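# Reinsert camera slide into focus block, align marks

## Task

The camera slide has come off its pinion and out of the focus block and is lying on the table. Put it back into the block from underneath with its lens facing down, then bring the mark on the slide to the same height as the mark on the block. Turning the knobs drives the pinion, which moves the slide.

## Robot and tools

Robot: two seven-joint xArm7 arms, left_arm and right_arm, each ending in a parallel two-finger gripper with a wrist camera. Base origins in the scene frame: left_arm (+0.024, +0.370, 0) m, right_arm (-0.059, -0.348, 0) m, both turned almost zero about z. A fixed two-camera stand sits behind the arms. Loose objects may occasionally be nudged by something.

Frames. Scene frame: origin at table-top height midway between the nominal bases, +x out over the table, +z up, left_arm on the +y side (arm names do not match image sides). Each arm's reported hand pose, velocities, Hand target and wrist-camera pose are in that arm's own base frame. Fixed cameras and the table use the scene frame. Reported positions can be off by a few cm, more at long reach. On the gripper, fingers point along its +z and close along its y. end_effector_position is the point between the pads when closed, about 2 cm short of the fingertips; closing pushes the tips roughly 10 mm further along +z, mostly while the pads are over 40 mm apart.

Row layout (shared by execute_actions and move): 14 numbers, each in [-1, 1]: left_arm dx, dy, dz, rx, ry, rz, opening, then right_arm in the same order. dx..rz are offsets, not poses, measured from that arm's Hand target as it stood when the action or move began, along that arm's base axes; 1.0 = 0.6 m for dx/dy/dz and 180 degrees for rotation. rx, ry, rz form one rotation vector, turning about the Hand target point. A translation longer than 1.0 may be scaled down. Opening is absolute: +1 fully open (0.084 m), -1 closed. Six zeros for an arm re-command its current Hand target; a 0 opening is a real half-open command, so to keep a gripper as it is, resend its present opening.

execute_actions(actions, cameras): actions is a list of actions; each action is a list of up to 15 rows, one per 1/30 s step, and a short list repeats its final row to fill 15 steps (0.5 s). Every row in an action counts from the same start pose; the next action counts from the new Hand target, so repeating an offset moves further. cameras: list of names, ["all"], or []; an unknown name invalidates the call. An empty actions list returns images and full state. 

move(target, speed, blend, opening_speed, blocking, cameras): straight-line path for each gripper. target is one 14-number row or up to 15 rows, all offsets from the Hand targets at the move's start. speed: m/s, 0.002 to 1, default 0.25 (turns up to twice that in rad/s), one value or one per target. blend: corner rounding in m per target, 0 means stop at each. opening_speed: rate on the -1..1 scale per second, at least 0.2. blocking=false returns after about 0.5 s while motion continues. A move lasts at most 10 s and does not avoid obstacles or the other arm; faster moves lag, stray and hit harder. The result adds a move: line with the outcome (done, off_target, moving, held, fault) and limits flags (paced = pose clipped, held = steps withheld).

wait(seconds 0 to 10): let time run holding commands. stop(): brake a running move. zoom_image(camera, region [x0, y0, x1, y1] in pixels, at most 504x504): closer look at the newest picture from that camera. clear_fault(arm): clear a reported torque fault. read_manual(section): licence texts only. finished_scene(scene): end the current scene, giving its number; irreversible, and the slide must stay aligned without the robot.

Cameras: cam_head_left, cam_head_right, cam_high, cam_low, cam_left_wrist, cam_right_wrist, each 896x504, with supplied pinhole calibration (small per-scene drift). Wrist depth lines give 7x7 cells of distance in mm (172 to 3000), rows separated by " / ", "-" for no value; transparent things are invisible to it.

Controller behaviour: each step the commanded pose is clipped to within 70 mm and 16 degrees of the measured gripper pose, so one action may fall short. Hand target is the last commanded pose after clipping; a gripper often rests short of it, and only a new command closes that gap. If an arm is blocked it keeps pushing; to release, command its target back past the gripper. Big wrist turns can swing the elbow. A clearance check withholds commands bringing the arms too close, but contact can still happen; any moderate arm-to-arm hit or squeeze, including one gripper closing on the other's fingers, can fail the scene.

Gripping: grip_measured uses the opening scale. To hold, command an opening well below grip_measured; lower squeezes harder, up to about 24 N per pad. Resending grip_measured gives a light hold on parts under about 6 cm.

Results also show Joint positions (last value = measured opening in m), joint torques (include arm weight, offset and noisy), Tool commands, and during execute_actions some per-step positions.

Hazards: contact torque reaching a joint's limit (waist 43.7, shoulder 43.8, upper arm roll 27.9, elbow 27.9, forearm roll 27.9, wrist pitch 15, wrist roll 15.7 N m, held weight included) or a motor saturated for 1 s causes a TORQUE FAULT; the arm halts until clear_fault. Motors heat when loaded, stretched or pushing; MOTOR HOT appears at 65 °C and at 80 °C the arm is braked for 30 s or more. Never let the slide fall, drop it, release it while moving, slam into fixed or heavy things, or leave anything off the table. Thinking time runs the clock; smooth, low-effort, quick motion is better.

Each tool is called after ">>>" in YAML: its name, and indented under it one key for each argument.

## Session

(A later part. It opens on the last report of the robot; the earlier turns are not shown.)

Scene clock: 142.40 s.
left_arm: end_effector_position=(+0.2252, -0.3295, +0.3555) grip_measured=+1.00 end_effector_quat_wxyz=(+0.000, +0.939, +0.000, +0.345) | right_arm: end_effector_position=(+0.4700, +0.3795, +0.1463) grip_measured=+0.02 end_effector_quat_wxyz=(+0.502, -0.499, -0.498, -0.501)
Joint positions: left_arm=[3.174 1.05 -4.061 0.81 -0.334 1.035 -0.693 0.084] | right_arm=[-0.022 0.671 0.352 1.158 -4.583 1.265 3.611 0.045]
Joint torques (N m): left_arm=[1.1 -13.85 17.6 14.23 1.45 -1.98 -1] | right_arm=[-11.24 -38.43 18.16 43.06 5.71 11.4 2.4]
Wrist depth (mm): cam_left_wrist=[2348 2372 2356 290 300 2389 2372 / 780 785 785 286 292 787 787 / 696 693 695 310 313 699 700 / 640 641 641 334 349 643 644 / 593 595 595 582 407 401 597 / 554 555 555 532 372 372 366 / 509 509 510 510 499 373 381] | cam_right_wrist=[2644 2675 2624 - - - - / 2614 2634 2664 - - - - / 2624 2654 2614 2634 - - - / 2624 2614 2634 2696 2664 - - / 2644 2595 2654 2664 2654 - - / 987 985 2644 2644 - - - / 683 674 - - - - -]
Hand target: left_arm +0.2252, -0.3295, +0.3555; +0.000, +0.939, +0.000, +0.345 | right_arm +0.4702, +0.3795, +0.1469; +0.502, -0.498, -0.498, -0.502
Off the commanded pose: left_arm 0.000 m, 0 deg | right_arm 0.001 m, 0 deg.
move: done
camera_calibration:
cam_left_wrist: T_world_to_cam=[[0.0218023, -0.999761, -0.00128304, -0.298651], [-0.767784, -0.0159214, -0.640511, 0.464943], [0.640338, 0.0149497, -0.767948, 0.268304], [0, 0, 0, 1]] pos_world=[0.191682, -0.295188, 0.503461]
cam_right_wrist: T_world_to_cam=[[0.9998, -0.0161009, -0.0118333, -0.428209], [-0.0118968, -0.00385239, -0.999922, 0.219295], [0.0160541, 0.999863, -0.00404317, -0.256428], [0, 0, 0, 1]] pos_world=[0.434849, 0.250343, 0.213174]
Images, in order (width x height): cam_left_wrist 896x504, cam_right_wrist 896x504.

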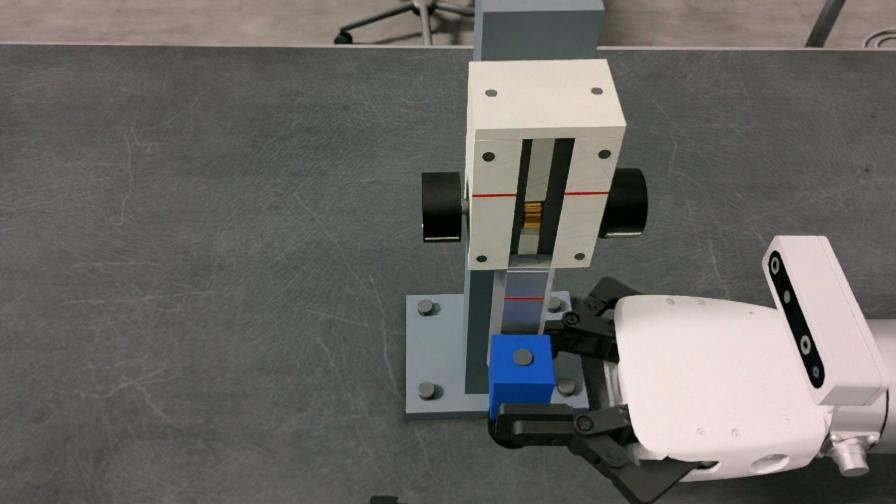

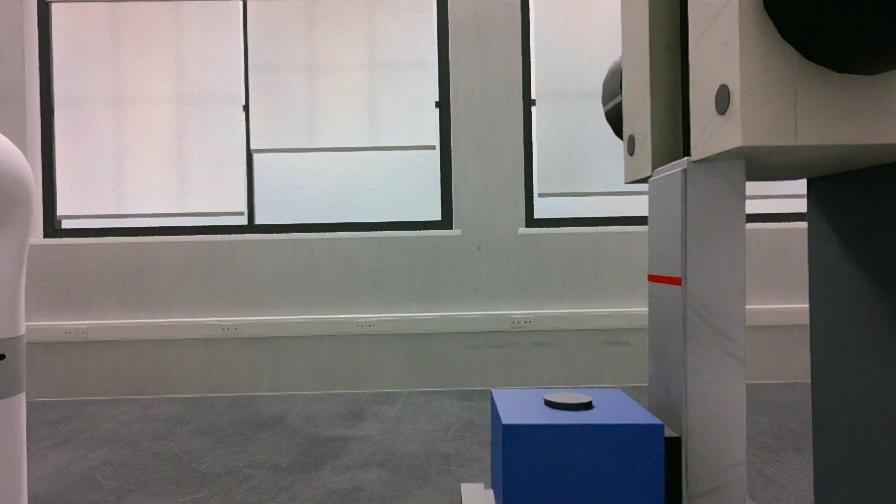

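>>> move:
  target:
    - [0,0,0,0,0,0,1,0,0,-0.004,0,0,0,-0.8]
    - [0,0,0,0,0,0,1,-0.001,0,-0.004,0,0,0,-0.8]
    - [0,0,0,0,0,0,1,-0.001,0,0.0015,0,0,0,-0.8]
  speed: 0.02

>>> move:
  target:
    - [0,0,0,0,0,0,1,0,0,-0.005,0,0,0,-0.8]
    - [0,0,0,0,0,0,1,-0.001,0,-0.005,0,0,0,-0.8]
    - [0,0,0,0,0,0,1,-0.001,0,0.001,0,0,0,-0.8]
  speed: 0.02
  cameras: ["cam_left_wrist","cam_right_wrist"]

>>> zoom_image:
  camera: "cam_right_wrist"
  region: [630, 90, 780, 240]

Scene clock: 145.70 s.
left_arm: end_effector_position=(+0.2252, -0.3295, +0.3555) grip_measured=+1.00 end_effector_quat_wxyz=(+0.000, +0.939, +0.000, +0.345) | right_arm: end_effector_position=(+0.4694, +0.3795, +0.1472) grip_measured=+0.02 end_effector_quat_wxyz=(+0.502, -0.499, -0.498, -0.501)
Joint positions: left_arm=[3.174 1.05 -4.061 0.81 -0.334 1.035 -0.693 0.084] | right_arm=[-0.023 0.668 0.353 1.155 -4.583 1.265 3.612 0.045]
Joint torques (N m): left_arm=[1.17 -13.2 17.44 14.13 1.74 -2.06 -0.83] | right_arm=[-11.54 -41.98 21.07 44.13 7.02 12.98 2.16]
Wrist depth (mm): cam_left_wrist=[2340 2340 2364 291 300 2372 2389 / 782 786 785 286 292 788 789 / 694 695 696 310 312 698 699 / 640 640 641 334 349 645 645 / 595 595 595 582 406 399 599 / 554 554 556 531 372 370 365 / 510 509 511 510 501 370 378] | cam_right_wrist=[2675 2664 2685 - - - - / 2644 2634 2654 - - - - / 2644 2624 2654 2644 - - - / 2644 2664 2634 2664 2675 - - / 2654 2675 2614 2664 2664 - - / 990 981 2624 2634 - - - / 685 677 - - - - -]
Hand target: left_arm +0.2252, -0.3295, +0.3555; +0.000, +0.939, +0.000, +0.345 | right_arm +0.4696, +0.3795, +0.1478; +0.502, -0.498, -0.498, -0.502
Off the commanded pose: left_arm 0.000 m, 0 deg | right_arm 0.001 m, 0 deg.
move: done

Scene clock: 146.83 s.
left_arm: end_effector_position=(+0.2252, -0.3295, +0.3555) grip_measured=+1.00 end_effector_quat_wxyz=(+0.000, +0.939, +0.000, +0.345) | right_arm: end_effector_position=(+0.4688, +0.3795, +0.1476) grip_measured=+0.02 end_effector_quat_wxyz=(+0.502, -0.499, -0.498, -0.501)
Joint positions: left_arm=[3.174 1.05 -4.061 0.81 -0.334 1.035 -0.693 0.084] | right_arm=[-0.024 0.665 0.354 1.152 -4.582 1.264 3.612 0.045]
Joint torques (N m): left_arm=[1.2 -13.28 17.62 14.18 1.99 -2.03 -0.73] | right_arm=[-10.96 -42.66 22.53 44.79 6.94 13.5 1.93]
Wrist depth (mm): cam_left_wrist=[2356 2364 2372 290 300 2372 2364 / 781 782 783 286 292 789 785 / 695 697 695 310 313 700 700 / 640 640 642 334 349 646 646 / 594 594 596 582 407 400 599 / 553 556 556 532 372 370 364 / 509 508 509 510 501 367 377] | cam_right_wrist=[2654 2654 2634 - - - - / 2664 2644 2706 - - - - / 2654 2685 2654 2654 - - - / 2644 2595 2644 2654 2654 - - / 2624 2654 2634 2634 2664 - - / 983 984 2634 2664 - - - / 685 674 - - - - -]
Hand target: left_arm +0.2252, -0.3295, +0.3555; +0.000, +0.939, +0.000, +0.345 | right_arm +0.4690, +0.3795, +0.1484; +0.502, -0.498, -0.498, -0.502
Off the commanded pose: left_arm 0.000 m, 0 deg | right_arm 0.001 m, 0 deg.
move: done
camera_calibration:
cam_left_wrist: T_world_to_cam=[[0.0218023, -0.999761, -0.00128304, -0.298651], [-0.767784, -0.0159214, -0.640511, 0.464943], [0.640338, 0.0149497, -0.767948, 0.268304], [0, 0, 0, 1]] pos_world=[0.191682, -0.295188, 0.503461]
cam_right_wrist: T_world_to_cam=[[0.999796, -0.0162051, -0.0120271, -0.426924], [-0.0120975, -0.00425075, -0.999918, 0.220866], [0.0161526, 0.99986, -0.00444593, -0.256359], [0, 0, 0, 1]] pos_world=[0.433649, 0.250343, 0.214574]
Images, in order (width x height): cam_left_wrist 896x504, cam_right_wrist 896x504.

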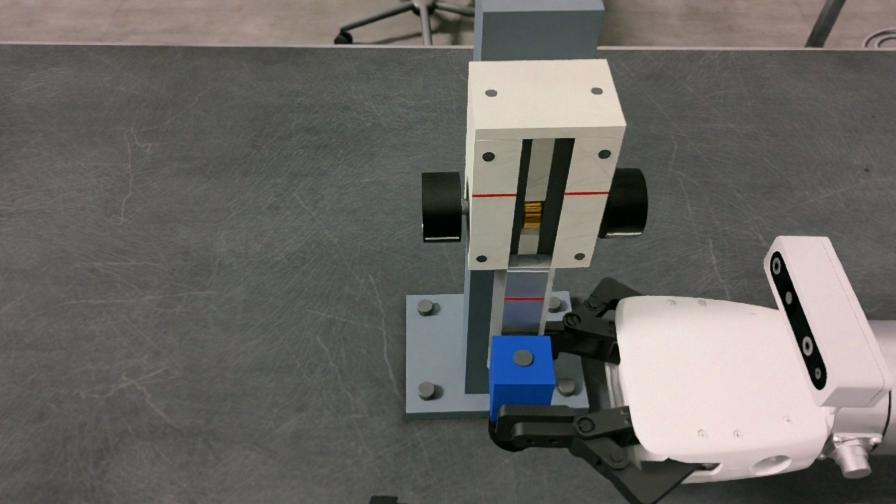

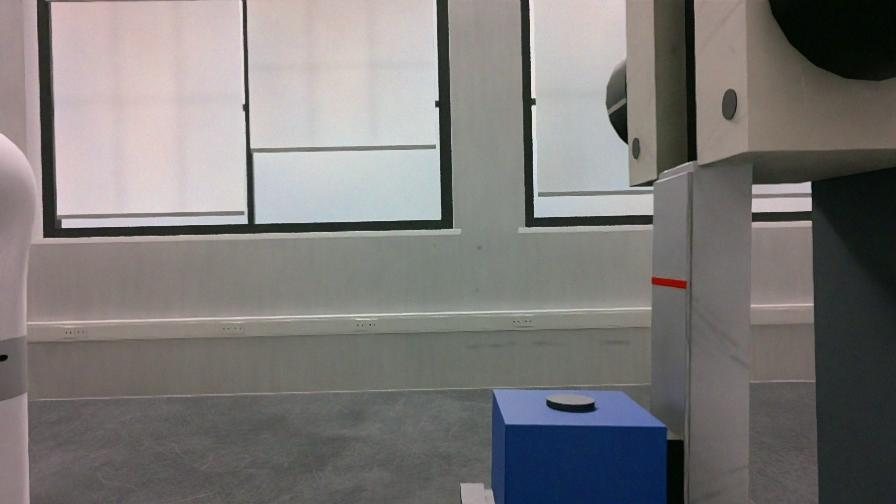

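Scaled by 3.360 from the camera's 896x504 image, which has a finer 1280x720 frame.

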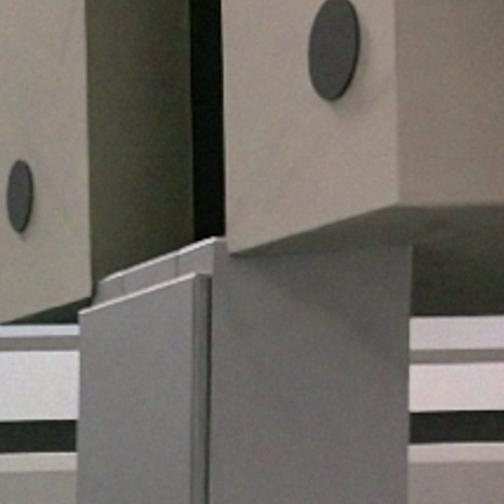

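>>> zoom_image:
  camera: "cam_left_wrist"
  region: [495, 230, 565, 300]

>>> zoom_image:
  camera: "cam_left_wrist"
  region: [485, 265, 555, 335]

Scaled by 7.200 from the camera's 896x504 image, which has a finer 1280x720 frame.

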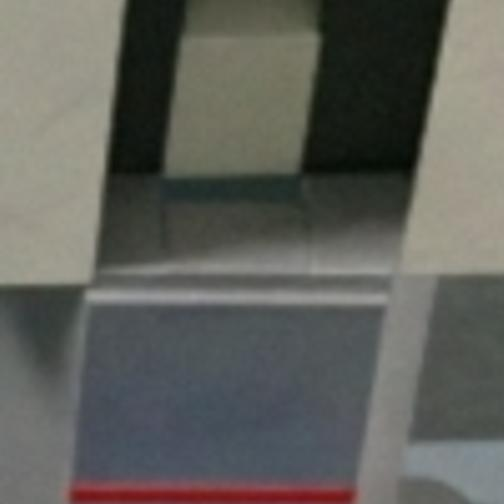

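Scaled by 7.200 from the camera's 896x504 image, which has a finer 1280x720 frame.

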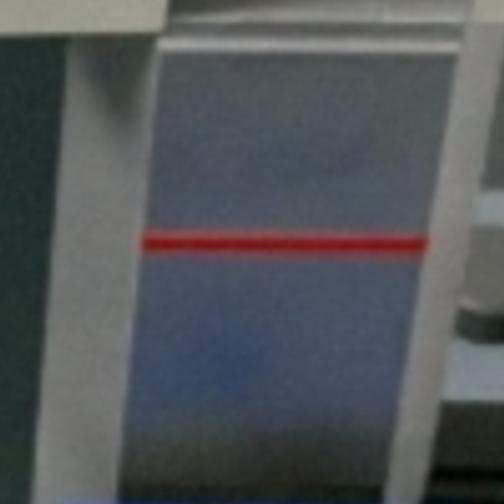

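>>> move:
  target:
    - [0,0,0,0,0,0,1,0,0,-0.006,0,0,0,-0.8]
    - [0,0,0,0,0,0,1,0,0.001,-0.006,0.004,0,0,-0.8]
    - [0,0,0,0,0,0,1,0,0.001,-0.004,0.004,0,0,-0.8]
  speed: 0.02
  cameras: ["cam_left_wrist","cam_right_wrist"]

>>> zoom_image:
  camera: "cam_left_wrist"
  region: [495, 230, 565, 300]

>>> zoom_image:
  camera: "cam_left_wrist"
  region: [485, 265, 555, 335]

>>> zoom_image:
  camera: "cam_right_wrist"
  region: [660, 130, 770, 240]

Scene clock: 151.70 s.
left_arm: end_effector_position=(+0.2252, -0.3295, +0.3555) grip_measured=+1.00 end_effector_quat_wxyz=(+0.000, +0.939, +0.000, +0.345) | right_arm: end_effector_position=(+0.4690, +0.3801, +0.1457) grip_measured=+0.02 end_effector_quat_wxyz=(+0.505, -0.495, -0.495, -0.505)
Joint positions: left_arm=[3.174 1.05 -4.061 0.81 -0.334 1.035 -0.693 0.084] | right_arm=[-0.026 0.68 0.356 1.158 -4.58 1.275 3.601 0.045]
Joint torques (N m): left_arm=[1.11 -12.96 17.53 14.25 2.04 -1.95 -0.74] | right_arm=[-7.66 -32.62 16.04 25.5 3.61 7.64 1.45]
Wrist depth (mm): cam_left_wrist=[2364 2356 2348 291 300 2381 2356 / 782 783 784 286 292 785 784 / 695 693 696 309 313 698 699 / 639 641 642 334 349 640 646 / 593 593 596 580 407 402 598 / 553 554 555 531 372 373 367 / 508 508 511 510 500 373 378] | cam_right_wrist=[2654 2675 2675 - - - - / 2664 2664 2654 - - - - / 2654 2644 2614 2644 - - - / 2614 2624 2654 2634 2664 - - / 2614 2644 2654 2664 2685 - - / 2634 2624 2685 2685 - - - / 708 700 - - - - -]
Hand target: left_arm +0.2252, -0.3295, +0.3555; +0.000, +0.939, +0.000, +0.345 | right_arm +0.4690, +0.3801, +0.1460; +0.505, -0.495, -0.495, -0.505
Off the commanded pose: left_arm 0.000 m, 0 deg | right_arm 0.000 m, 0 deg.
move: done
camera_calibration:
cam_left_wrist: T_world_to_cam=[[0.0218023, -0.999761, -0.00128304, -0.298651], [-0.767784, -0.0159214, -0.640511, 0.464943], [0.640338, 0.0149497, -0.767948, 0.268304], [0, 0, 0, 1]] pos_world=[0.191682, -0.295188, 0.503461]
cam_right_wrist: T_world_to_cam=[[0.999806, -0.0159528, -0.011543, -0.427241], [-0.0113965, 0.0092458, -0.999892, 0.213412], [0.0160578, 0.99983, 0.0090622, -0.258977], [0, 0, 0, 1]] pos_world=[0.433749, 0.250145, 0.210804]
Images, in order (width x height): cam_left_wrist 896x504, cam_right_wrist 896x504.

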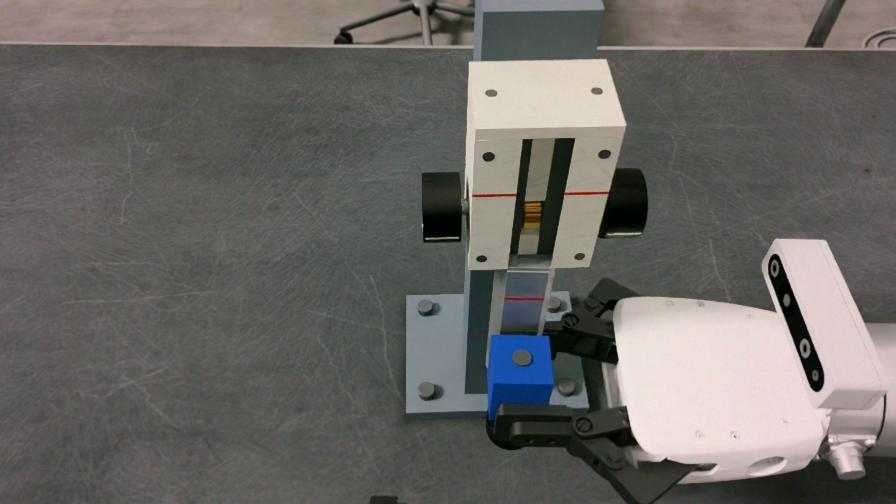

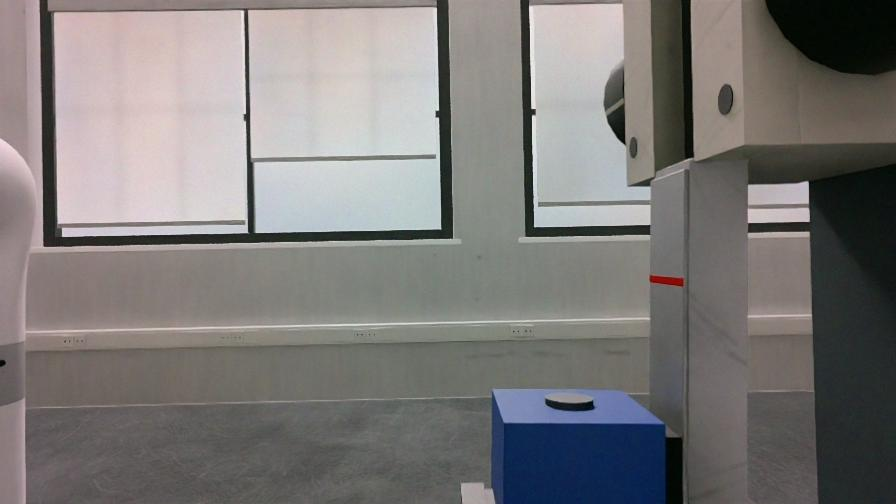

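Scaled by 7.200 from the camera's 896x504 image, which has a finer 1280x720 frame.

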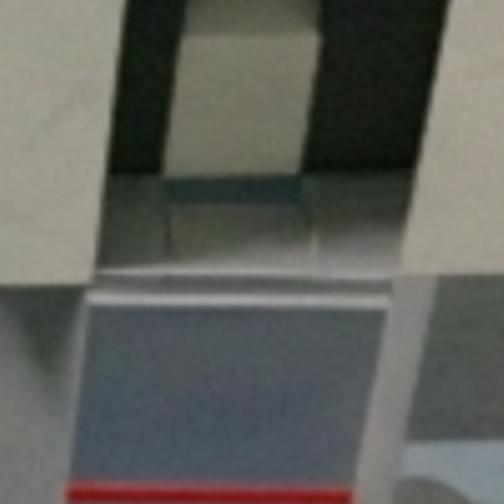

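Scaled by 7.200 from the camera's 896x504 image, which has a finer 1280x720 frame.

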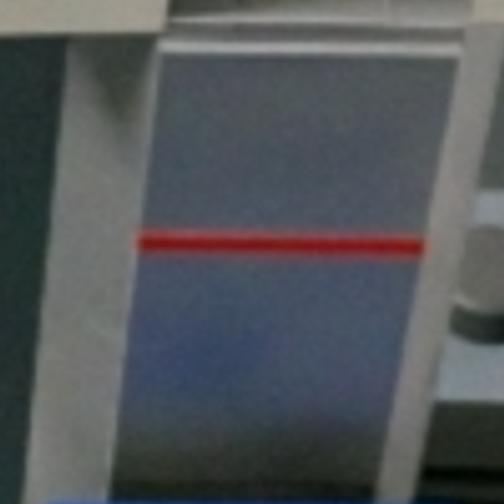

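Scaled by 4.582 from the camera's 896x504 image, which has a finer 1280x720 frame.

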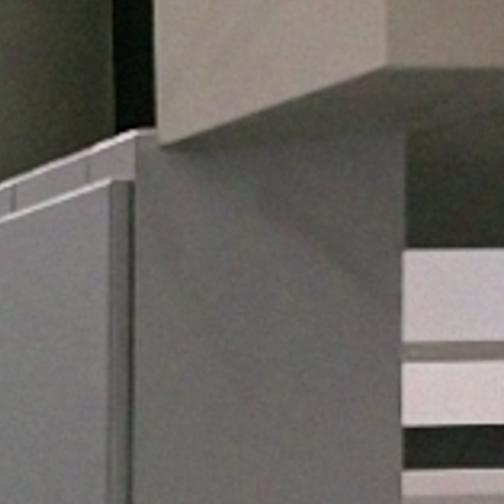

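>>> move:
  target:
    - [0,0,0,0,0,0,1,0,-0.0006,-0.0035,0,0,0,-0.8]
    - [0,0,0,0,0,0,1,0,-0.0006,0.004,0,0,0,-0.8]
  speed: 0.03
  cameras: ["cam_left_wrist","cam_right_wrist"]

>>> zoom_image:
  camera: "cam_left_wrist"
  region: [485, 230, 585, 300]

>>> zoom_image:
  camera: "cam_right_wrist"
  region: [640, 110, 800, 220]

Scene clock: 156.97 s.
left_arm: end_effector_position=(+0.2252, -0.3295, +0.3555) grip_measured=+1.00 end_effector_quat_wxyz=(+0.000, +0.939, +0.000, +0.345) | right_arm: end_effector_position=(+0.4688, +0.3797, +0.1476) grip_measured=+0.02 end_effector_quat_wxyz=(+0.505, -0.496, -0.495, -0.504)
Joint positions: left_arm=[3.174 1.05 -4.061 0.81 -0.334 1.035 -0.693 0.084] | right_arm=[-0.027 0.674 0.357 1.155 -4.58 1.274 3.605 0.045]
Joint torques (N m): left_arm=[0.89 -12.81 17.67 14.15 1.99 -2.01 -0.58] | right_arm=[-11.79 -42.73 22.56 45.04 7.08 13.71 2.04]
Wrist depth (mm): cam_left_wrist=[2356 2364 2364 291 300 2381 2381 / 780 783 784 286 292 788 789 / 693 694 696 310 312 696 700 / 641 640 644 334 349 643 645 / 594 596 596 580 407 401 598 / 553 555 554 532 372 372 366 / 509 509 509 510 500 368 377] | cam_right_wrist=[2634 2654 2624 - - - - / 2624 2614 2634 - - - - / 2696 2644 2664 2675 - - - / 2634 2644 2634 2664 2664 - - / 2664 2624 2644 2634 2664 - - / 2644 2634 2634 2644 - - - / 710 699 - - - - -]
Hand target: left_arm +0.2252, -0.3295, +0.3555; +0.000, +0.939, +0.000, +0.345 | right_arm +0.4690, +0.3798, +0.1484; +0.505, -0.495, -0.495, -0.505
Off the commanded pose: left_arm 0.000 m, 0 deg | right_arm 0.001 m, 0 deg.
move: done
camera_calibration:
cam_left_wrist: T_world_to_cam=[[0.0218023, -0.999761, -0.00128304, -0.298651], [-0.767784, -0.0159214, -0.640511, 0.464943], [0.640338, 0.0149497, -0.767948, 0.268304], [0, 0, 0, 1]] pos_world=[0.191682, -0.295188, 0.503461]
cam_right_wrist: T_world_to_cam=[[0.999795, -0.0161558, -0.0122271, -0.426924], [-0.0120982, 0.0080498, -0.999894, 0.216017], [0.0162526, 0.999837, 0.00785269, -0.258423], [0, 0, 0, 1]] pos_world=[0.43365, 0.249745, 0.212804]
Images, in order (width x height): cam_left_wrist 896x504, cam_right_wrist 896x504.

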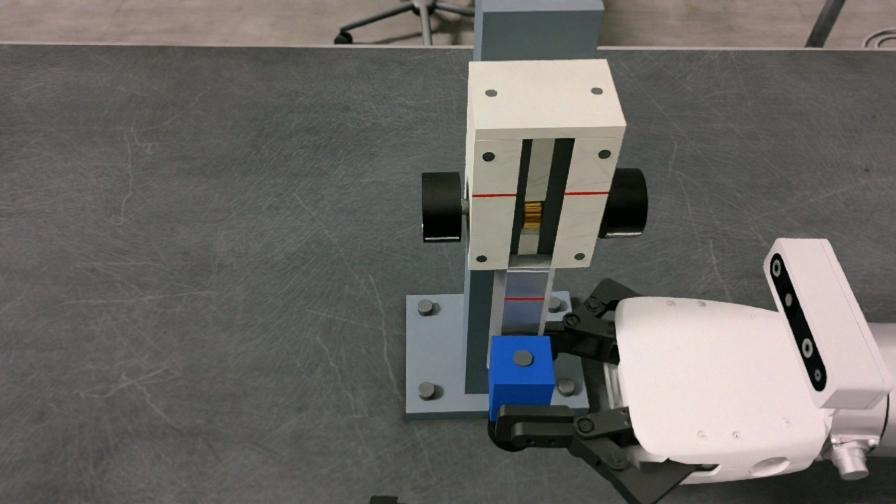

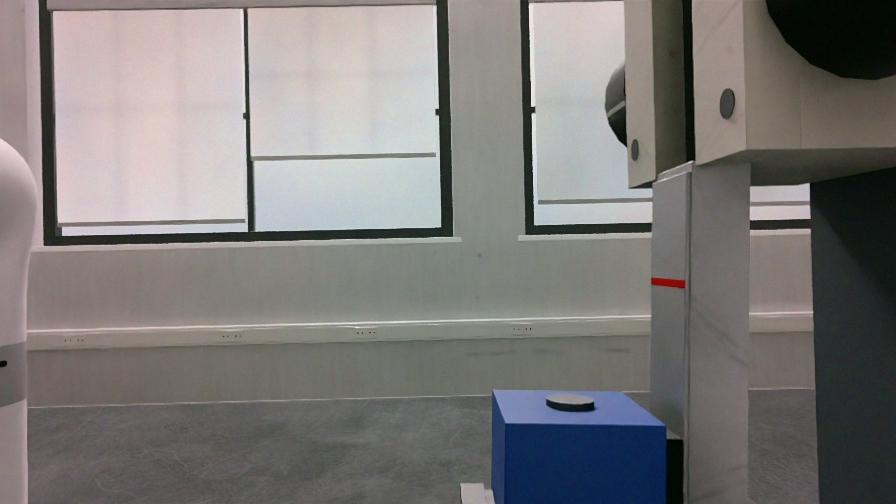

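Scaled by 5.040 from the camera's 896x504 image, which has a finer 1280x720 frame.

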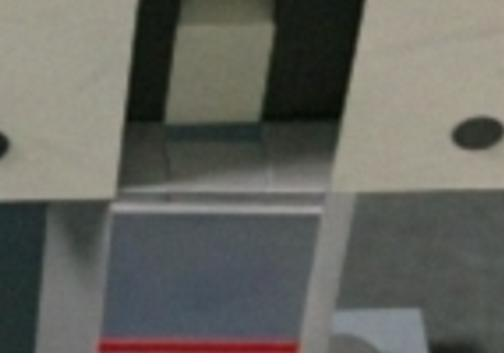

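Scaled by 3.150 from the camera's 896x504 image, which has a finer 1280x720 frame.

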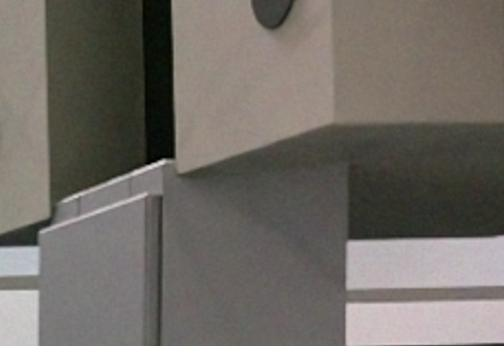

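>>> zoom_image:
  camera: "cam_left_wrist"
  region: [502, 240, 562, 282]

>>> zoom_image:
  camera: "cam_right_wrist"
  region: [640, 140, 710, 190]

Scaled by 8.400 from the camera's 896x504 image, which has a finer 1280x720 frame.

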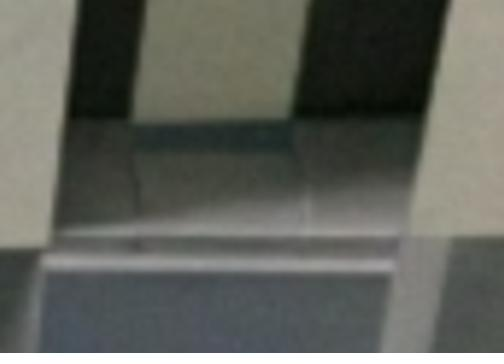

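Scaled by 7.200 from the camera's 896x504 image, which has a finer 1280x720 frame.

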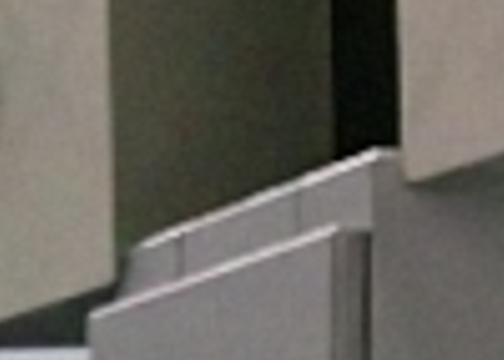

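>>> zoom_image:
  camera: "cam_right_wrist"
  region: [680, 130, 780, 200]

>>> move:
  target: [0,0,0,0,0,0,1,0,0,-0.010,0,0,0,-0.8]
  speed: 0.05
  cameras: ["cam_left_wrist","cam_right_wrist"]

>>> zoom_image:
  camera: "cam_right_wrist"
  region: [680, 130, 780, 200]

>>> zoom_image:
  camera: "cam_left_wrist"
  region: [497, 245, 567, 294]

Scaled by 5.040 from the camera's 896x504 image, which has a finer 1280x720 frame.

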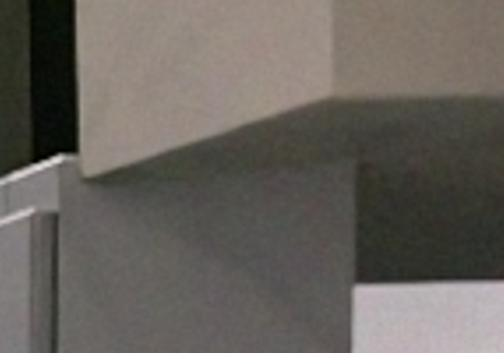

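Scene clock: 163.20 s.
left_arm: end_effector_position=(+0.2252, -0.3295, +0.3555) grip_measured=+1.00 end_effector_quat_wxyz=(+0.000, +0.939, +0.000, +0.345) | right_arm: end_effector_position=(+0.4691, +0.3798, +0.1426) grip_measured=+0.02 end_effector_quat_wxyz=(+0.505, -0.495, -0.495, -0.505)
Joint positions: left_arm=[3.174 1.05 -4.061 0.81 -0.334 1.035 -0.693 0.084] | right_arm=[-0.026 0.689 0.355 1.161 -4.581 1.276 3.595 0.045]
Joint torques (N m): left_arm=[0.73 -12.95 17.55 14.05 1.84 -2.04 -0.69] | right_arm=[4.82 -17.3 5.16 20.2 -0.65 1.95 -2.12]
Wrist depth (mm): cam_left_wrist=[2356 2372 2348 291 300 2389 2372 / 787 784 784 286 293 786 789 / 694 696 696 310 313 700 700 / 641 643 643 334 349 646 645 / 594 595 595 581 408 405 598 / 554 553 555 531 375 375 368 / 509 508 509 509 499 376 379] | cam_right_wrist=[2685 2675 2664 - - - - / 2675 2644 2654 - - - - / 2624 2644 2664 2604 - - - / 2654 2654 2634 2654 2614 - - / 2644 2644 2654 2634 2654 - - / 2624 2624 2675 2644 - - - / 704 695 - - - - -]
Hand target: left_arm +0.2252, -0.3295, +0.3555; +0.000, +0.939, +0.000, +0.345 | right_arm +0.4690, +0.3798, +0.1424; +0.505, -0.495, -0.495, -0.505
Off the commanded pose: left_arm 0.000 m, 0 deg | right_arm 0.000 m, 0 deg.
move: done
camera_calibration:
cam_left_wrist: T_world_to_cam=[[0.0218023, -0.999761, -0.00128304, -0.298651], [-0.767784, -0.0159214, -0.640511, 0.464943], [0.640338, 0.0149497, -0.767948, 0.268304], [0, 0, 0, 1]] pos_world=[0.191682, -0.295188, 0.503461]
cam_right_wrist: T_world_to_cam=[[0.999815, -0.0157524, -0.0110538, -0.42754], [-0.0108964, 0.0100442, -0.99989, 0.209801], [0.0158617, 0.999825, 0.00987071, -0.258631], [0, 0, 0, 1]] pos_world=[0.433849, 0.249744, 0.207605]
Images, in order (width x height): cam_left_wrist 896x504, cam_right_wrist 896x504.

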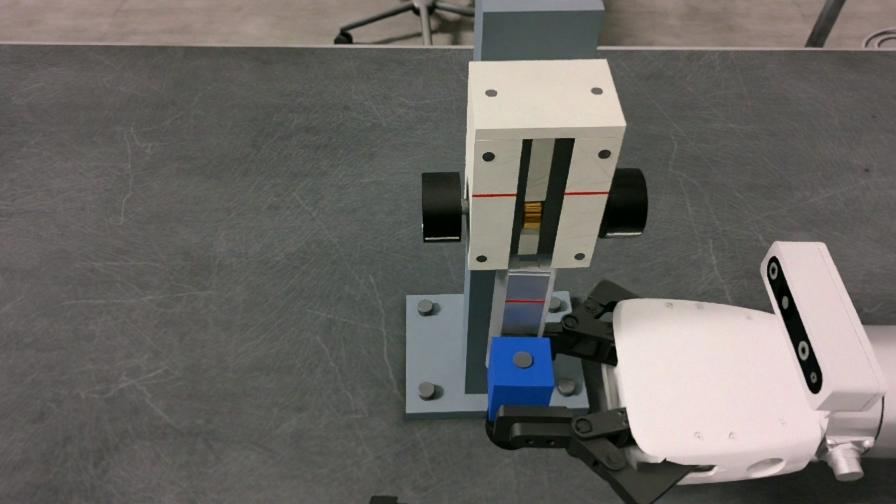

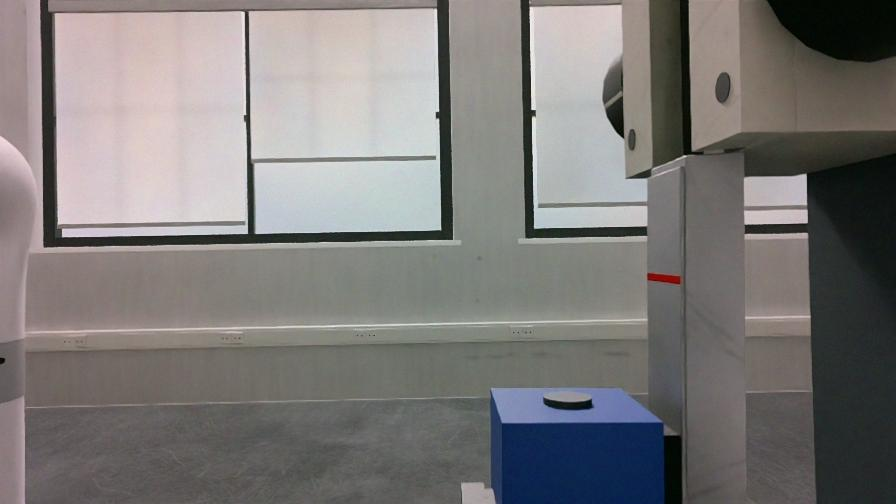

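Scaled by 5.040 from the camera's 896x504 image, which has a finer 1280x720 frame.

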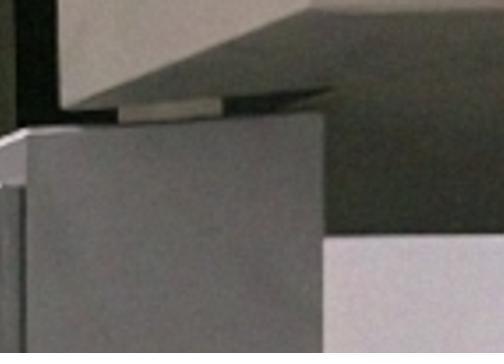

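Scaled by 7.200 from the camera's 896x504 image, which has a finer 1280x720 frame.

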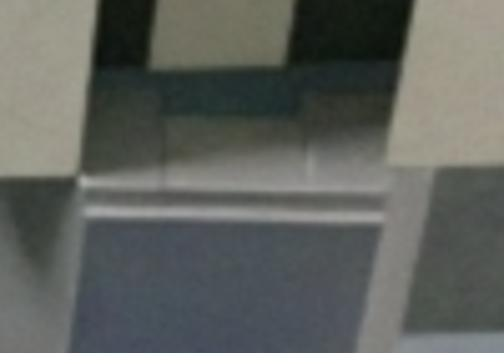

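>>> move:
  target: [0,0,0,0,0,0,1,0.0002,-0.0015,0,0,0,0.0175,-0.8]
  speed: 0.05
  cameras: ["cam_left_wrist","cam_right_wrist"]

>>> zoom_image:
  camera: "cam_right_wrist"
  region: [660, 120, 760, 190]

>>> zoom_image:
  camera: "cam_left_wrist"
  region: [497, 245, 567, 294]

>>> zoom_image:
  camera: "cam_left_wrist"
  region: [455, 180, 635, 306]

Scene clock: 170.60 s.
left_arm: end_effector_position=(+0.2252, -0.3295, +0.3555) grip_measured=+1.00 end_effector_quat_wxyz=(+0.000, +0.939, +0.000, +0.345) | right_arm: end_effector_position=(+0.4691, +0.3789, +0.1424) grip_measured=+0.02 end_effector_quat_wxyz=(+0.519, -0.481, -0.508, -0.491)
Joint positions: left_arm=[3.174 1.05 -4.061 0.81 -0.334 1.035 -0.693 0.084] | right_arm=[-0.023 0.714 0.343 1.207 -4.648 1.305 3.634 0.045]
Joint torques (N m): left_arm=[0.74 -12.63 17.75 14.02 1.92 -2 -0.64] | right_arm=[4.64 -17.7 5.32 22.44 -0.69 4.51 1.84]
Wrist depth (mm): cam_left_wrist=[2333 2340 2333 291 301 2348 2414 / 784 781 784 286 292 786 790 / 696 698 696 310 313 698 701 / 641 641 642 334 348 644 646 / 595 595 596 581 411 404 395 / 554 554 556 532 376 376 374 / 509 508 511 511 500 501 502] | cam_right_wrist=[2738 2717 2696 - - - - / 2727 2696 2706 - - - - / 2717 2738 2696 2706 - - - / 2706 2706 2675 2654 2624 - - / 2696 2675 2675 2644 2654 - - / 895 2675 2675 2624 - - - / 490 696 - - - - -]
Hand target: left_arm +0.2252, -0.3295, +0.3555; +0.000, +0.939, +0.000, +0.345 | right_arm +0.4692, +0.3789, +0.1424; +0.519, -0.481, -0.508, -0.491
Off the commanded pose: left_arm 0.000 m, 0 deg | right_arm 0.000 m, 0 deg.
move: done
camera_calibration:
cam_left_wrist: T_world_to_cam=[[0.0218023, -0.999761, -0.00128304, -0.298651], [-0.767784, -0.0159214, -0.640511, 0.464943], [0.640338, 0.0149497, -0.767948, 0.268304], [0, 0, 0, 1]] pos_world=[0.191682, -0.295188, 0.503461]
cam_right_wrist: T_world_to_cam=[[0.999174, 0.0390616, -0.0112447, -0.448077], [-0.0116015, 0.0089205, -0.999893, 0.210295], [-0.0389571, 0.999197, 0.0093663, -0.231716], [0, 0, 0, 1]] pos_world=[0.44112, 0.247157, 0.207404]
Images, in order (width x height): cam_left_wrist 896x504, cam_right_wrist 896x504.

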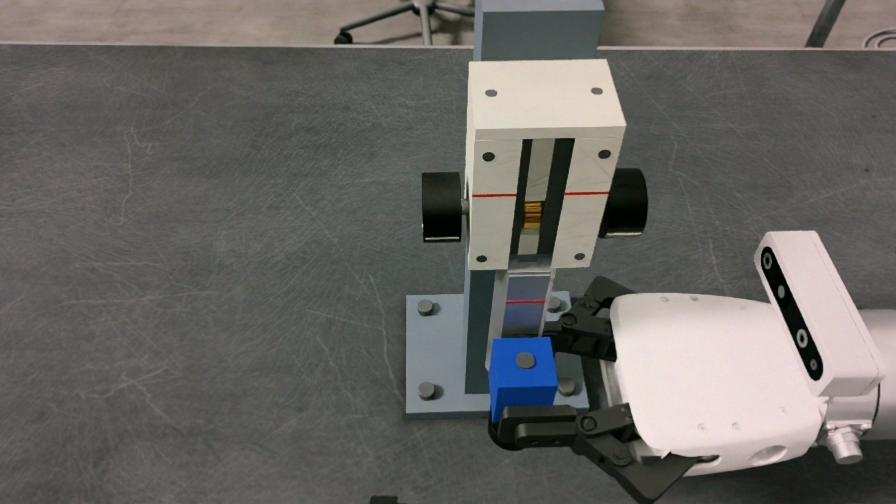

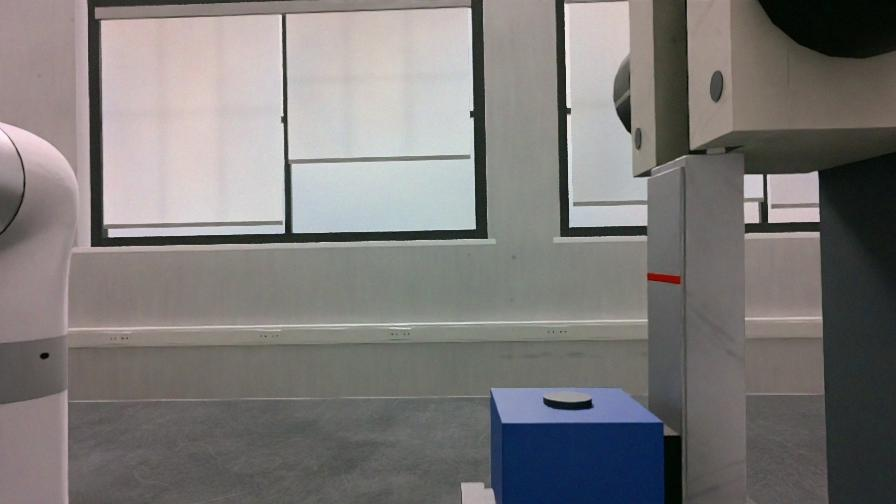

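Scaled by 5.040 from the camera's 896x504 image, which has a finer 1280x720 frame.

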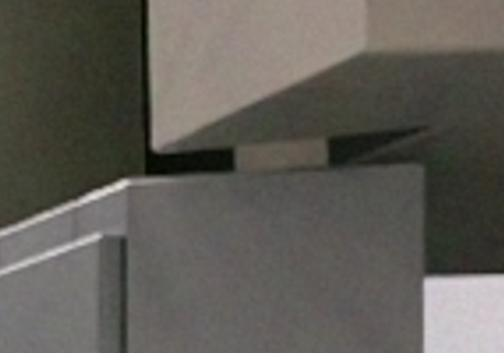

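Scaled by 7.200 from the camera's 896x504 image, which has a finer 1280x720 frame.

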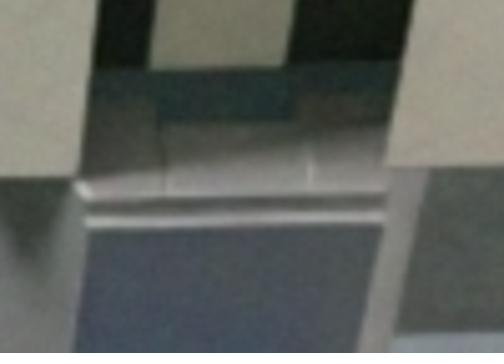

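Scaled by 2.800 from the camera's 896x504 image, which has a finer 1280x720 frame.

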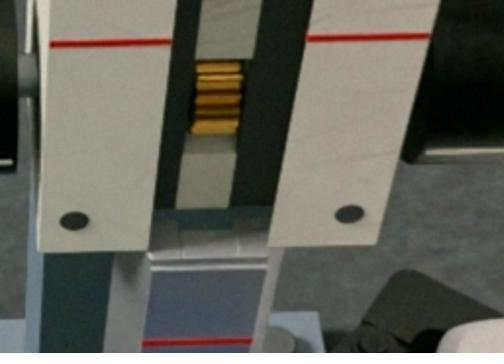

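>>> zoom_image:
  camera: "cam_left_wrist"
  region: [485, 265, 555, 335]

>>> zoom_image:
  camera: "cam_left_wrist"
  region: [500, 225, 570, 295]

Scaled by 7.200 from the camera's 896x504 image, which has a finer 1280x720 frame.

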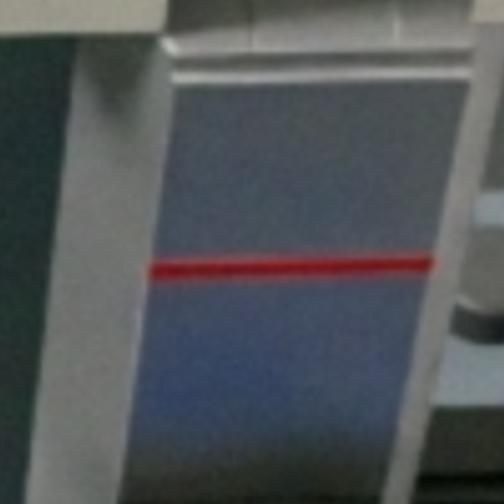

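Scaled by 7.200 from the camera's 896x504 image, which has a finer 1280x720 frame.

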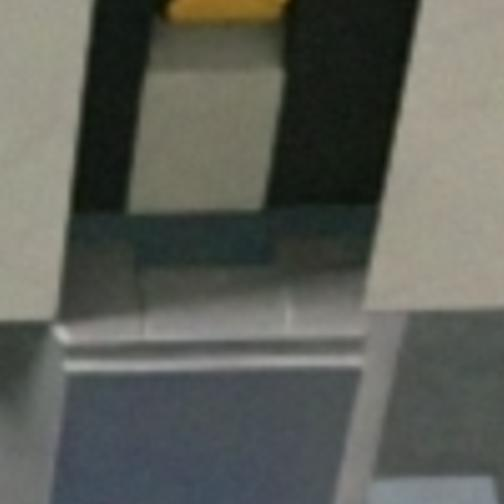

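>>> move:
  target:
    - [0,0,0,0,0,0,1,-0.0002,-0.0004,0,-0.0022,0,0,-0.8]
    - [0,0,0,0,0,0,1,-0.0002,-0.0004,0.007,-0.0022,0,0,-0.8]
  speed: 0.02
  cameras: ["cam_left_wrist","cam_right_wrist"]

>>> zoom_image:
  camera: "cam_left_wrist"
  region: [500, 225, 570, 295]

>>> zoom_image:
  camera: "cam_right_wrist"
  region: [660, 120, 760, 190]

Scene clock: 178.43 s.
left_arm: end_effector_position=(+0.2252, -0.3295, +0.3555) grip_measured=+1.00 end_effector_quat_wxyz=(+0.000, +0.939, +0.000, +0.345) | right_arm: end_effector_position=(+0.4691, +0.3786, +0.1465) grip_measured=+0.02 end_effector_quat_wxyz=(+0.517, -0.483, -0.510, -0.489)
Joint positions: left_arm=[3.174 1.05 -4.061 0.81 -0.334 1.035 -0.693 0.084] | right_arm=[-0.023 0.698 0.344 1.201 -4.649 1.3 3.644 0.045]
Joint torques (N m): left_arm=[0.08 -12.6 17.62 14.09 2.1 -1.98 -0.51] | right_arm=[-2.91 -25.3 13.83 12.54 1.36 6.1 1.16]
Wrist depth (mm): cam_left_wrist=[2348 2356 2397 291 300 2348 2381 / 782 780 784 286 292 786 791 / 695 695 694 311 313 698 699 / 641 641 641 334 346 646 645 / 593 594 595 582 409 398 388 / 555 554 553 532 370 371 370 / 510 509 509 510 500 500 502] | cam_right_wrist=[2738 2706 2696 - - - - / 2717 2717 2654 - - - - / 2685 2717 2696 - - - - / 2749 2738 2706 2654 2595 - - / 2634 2717 2664 2634 2634 - - / 492 1016 2717 2685 - - - / 491 692 - - - - -]
Hand target: left_arm +0.2252, -0.3295, +0.3555; +0.000, +0.939, +0.000, +0.345 | right_arm +0.4690, +0.3786, +0.1466; +0.517, -0.483, -0.510, -0.489
Off the commanded pose: left_arm 0.000 m, 0 deg | right_arm 0.000 m, 0 deg.
move: done
camera_calibration:
cam_left_wrist: T_world_to_cam=[[0.0218023, -0.999761, -0.00128304, -0.298651], [-0.767784, -0.0159214, -0.640511, 0.464943], [0.640338, 0.0149497, -0.767948, 0.268304], [0, 0, 0, 1]] pos_world=[0.191682, -0.295188, 0.503461]
cam_right_wrist: T_world_to_cam=[[0.999177, 0.0388806, -0.0115239, -0.447825], [-0.0116031, 0.00181186, -0.999931, 0.217242], [-0.038857, 0.999242, 0.0022615, -0.230513], [0, 0, 0, 1]] pos_world=[0.44102, 0.247356, 0.212588]
Images, in order (width x height): cam_left_wrist 896x504, cam_right_wrist 896x504.

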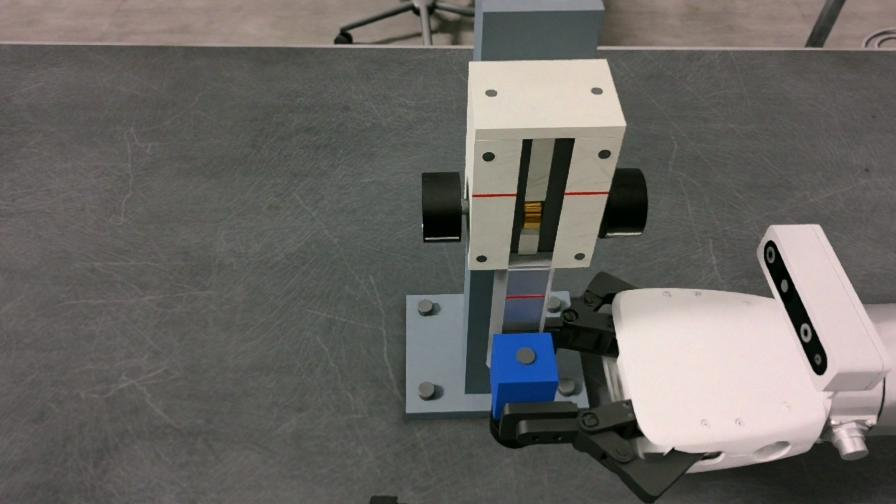

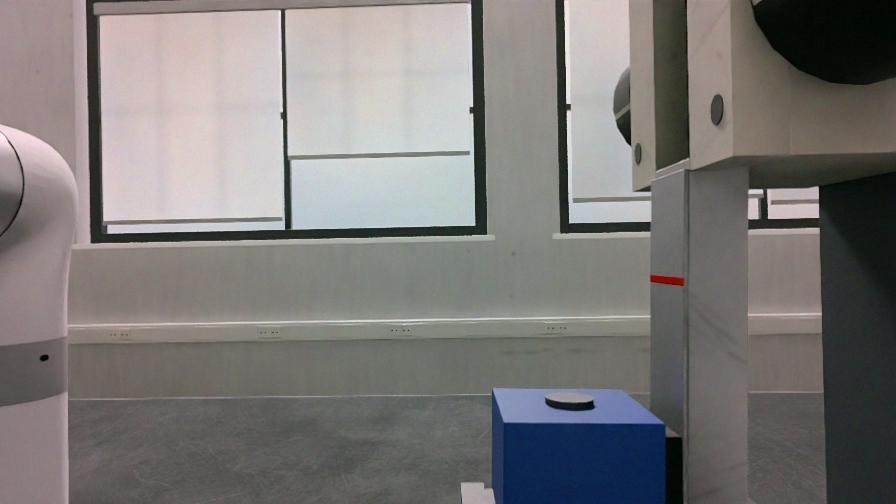

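Scaled by 7.200 from the camera's 896x504 image, which has a finer 1280x720 frame.

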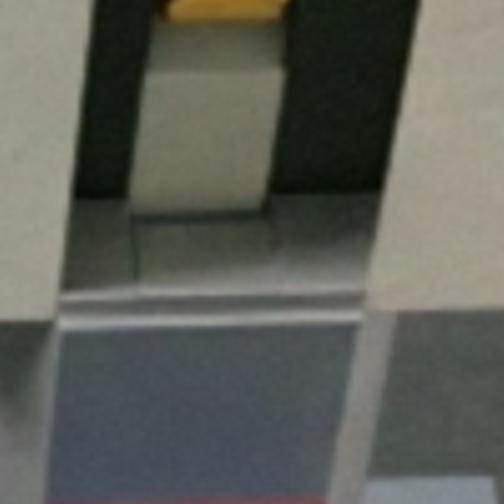

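Scaled by 5.040 from the camera's 896x504 image, which has a finer 1280x720 frame.

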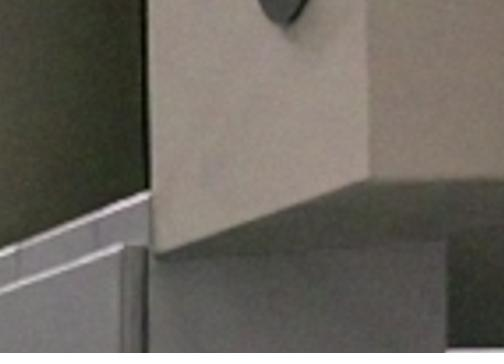

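>>> move:
  target: [0,0,0,0,0,0,1,0,0,0.007,0,0,0,-0.8]
  speed: 0.02
  cameras: ["cam_left_wrist"]

>>> zoom_image:
  camera: "cam_left_wrist"
  region: [500, 225, 570, 295]

Scene clock: 179.77 s.
left_arm: end_effector_position=(+0.2252, -0.3295, +0.3555) grip_measured=+1.00 end_effector_quat_wxyz=(+0.000, +0.939, +0.000, +0.345) | right_arm: end_effector_position=(+0.4690, +0.3786, +0.1507) grip_measured=+0.02 end_effector_quat_wxyz=(+0.517, -0.483, -0.510, -0.489)
Joint positions: left_arm=[3.174 1.05 -4.061 0.81 -0.334 1.035 -0.693 0.084] | right_arm=[-0.024 0.688 0.345 1.197 -4.648 1.3 3.651 0.045]
Joint torques (N m): left_arm=[-0.03 -12.61 17.71 14.16 1.98 -2.01 -0.52] | right_arm=[-2.21 -26.17 14.8 12.22 1.21 6.38 1]
Wrist depth (mm): cam_left_wrist=[2364 2348 2389 291 300 2364 2389 / 779 786 785 286 292 788 786 / 694 696 697 310 313 700 700 / 641 642 641 334 343 644 644 / 594 593 595 581 405 393 383 / 553 552 554 531 366 366 367 / 509 508 508 510 499 501 501] | cam_right_wrist=[2760 2664 2717 - - - - / 2727 2706 2675 - - - - / 2727 2738 2685 - - - - / 2706 2675 2696 2644 2654 - - / 2696 2696 2685 2644 2644 - - / 901 2727 2717 2675 - - - / 490 705 - - - - -]
Hand target: left_arm +0.2252, -0.3295, +0.3555; +0.000, +0.939, +0.000, +0.345 | right_arm +0.4690, +0.3786, +0.1508; +0.517, -0.483, -0.510, -0.489
Off the commanded pose: left_arm 0.000 m, 0 deg | right_arm 0.000 m, 0 deg.
move: done
camera_calibration:
cam_left_wrist: T_world_to_cam=[[0.0218023, -0.999761, -0.00128304, -0.298651], [-0.767784, -0.0159214, -0.640511, 0.464943], [0.640338, 0.0149497, -0.767948, 0.268304], [0, 0, 0, 1]] pos_world=[0.191682, -0.295188, 0.503461]
Images, in order (width x height): cam_left_wrist 896x504.

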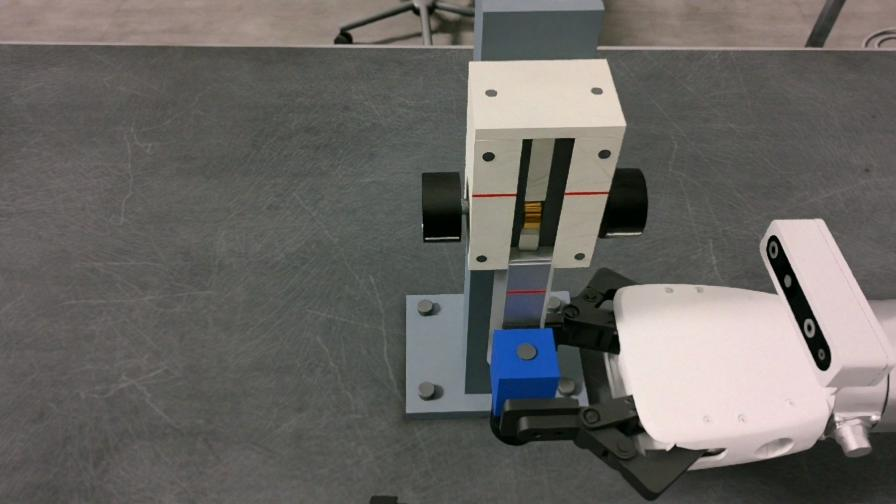

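Scaled by 7.200 from the camera's 896x504 image, which has a finer 1280x720 frame.

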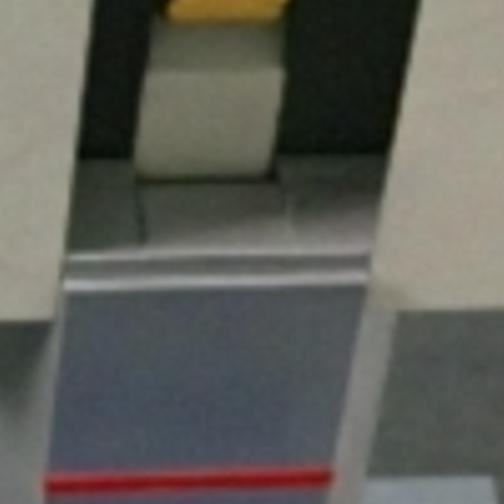

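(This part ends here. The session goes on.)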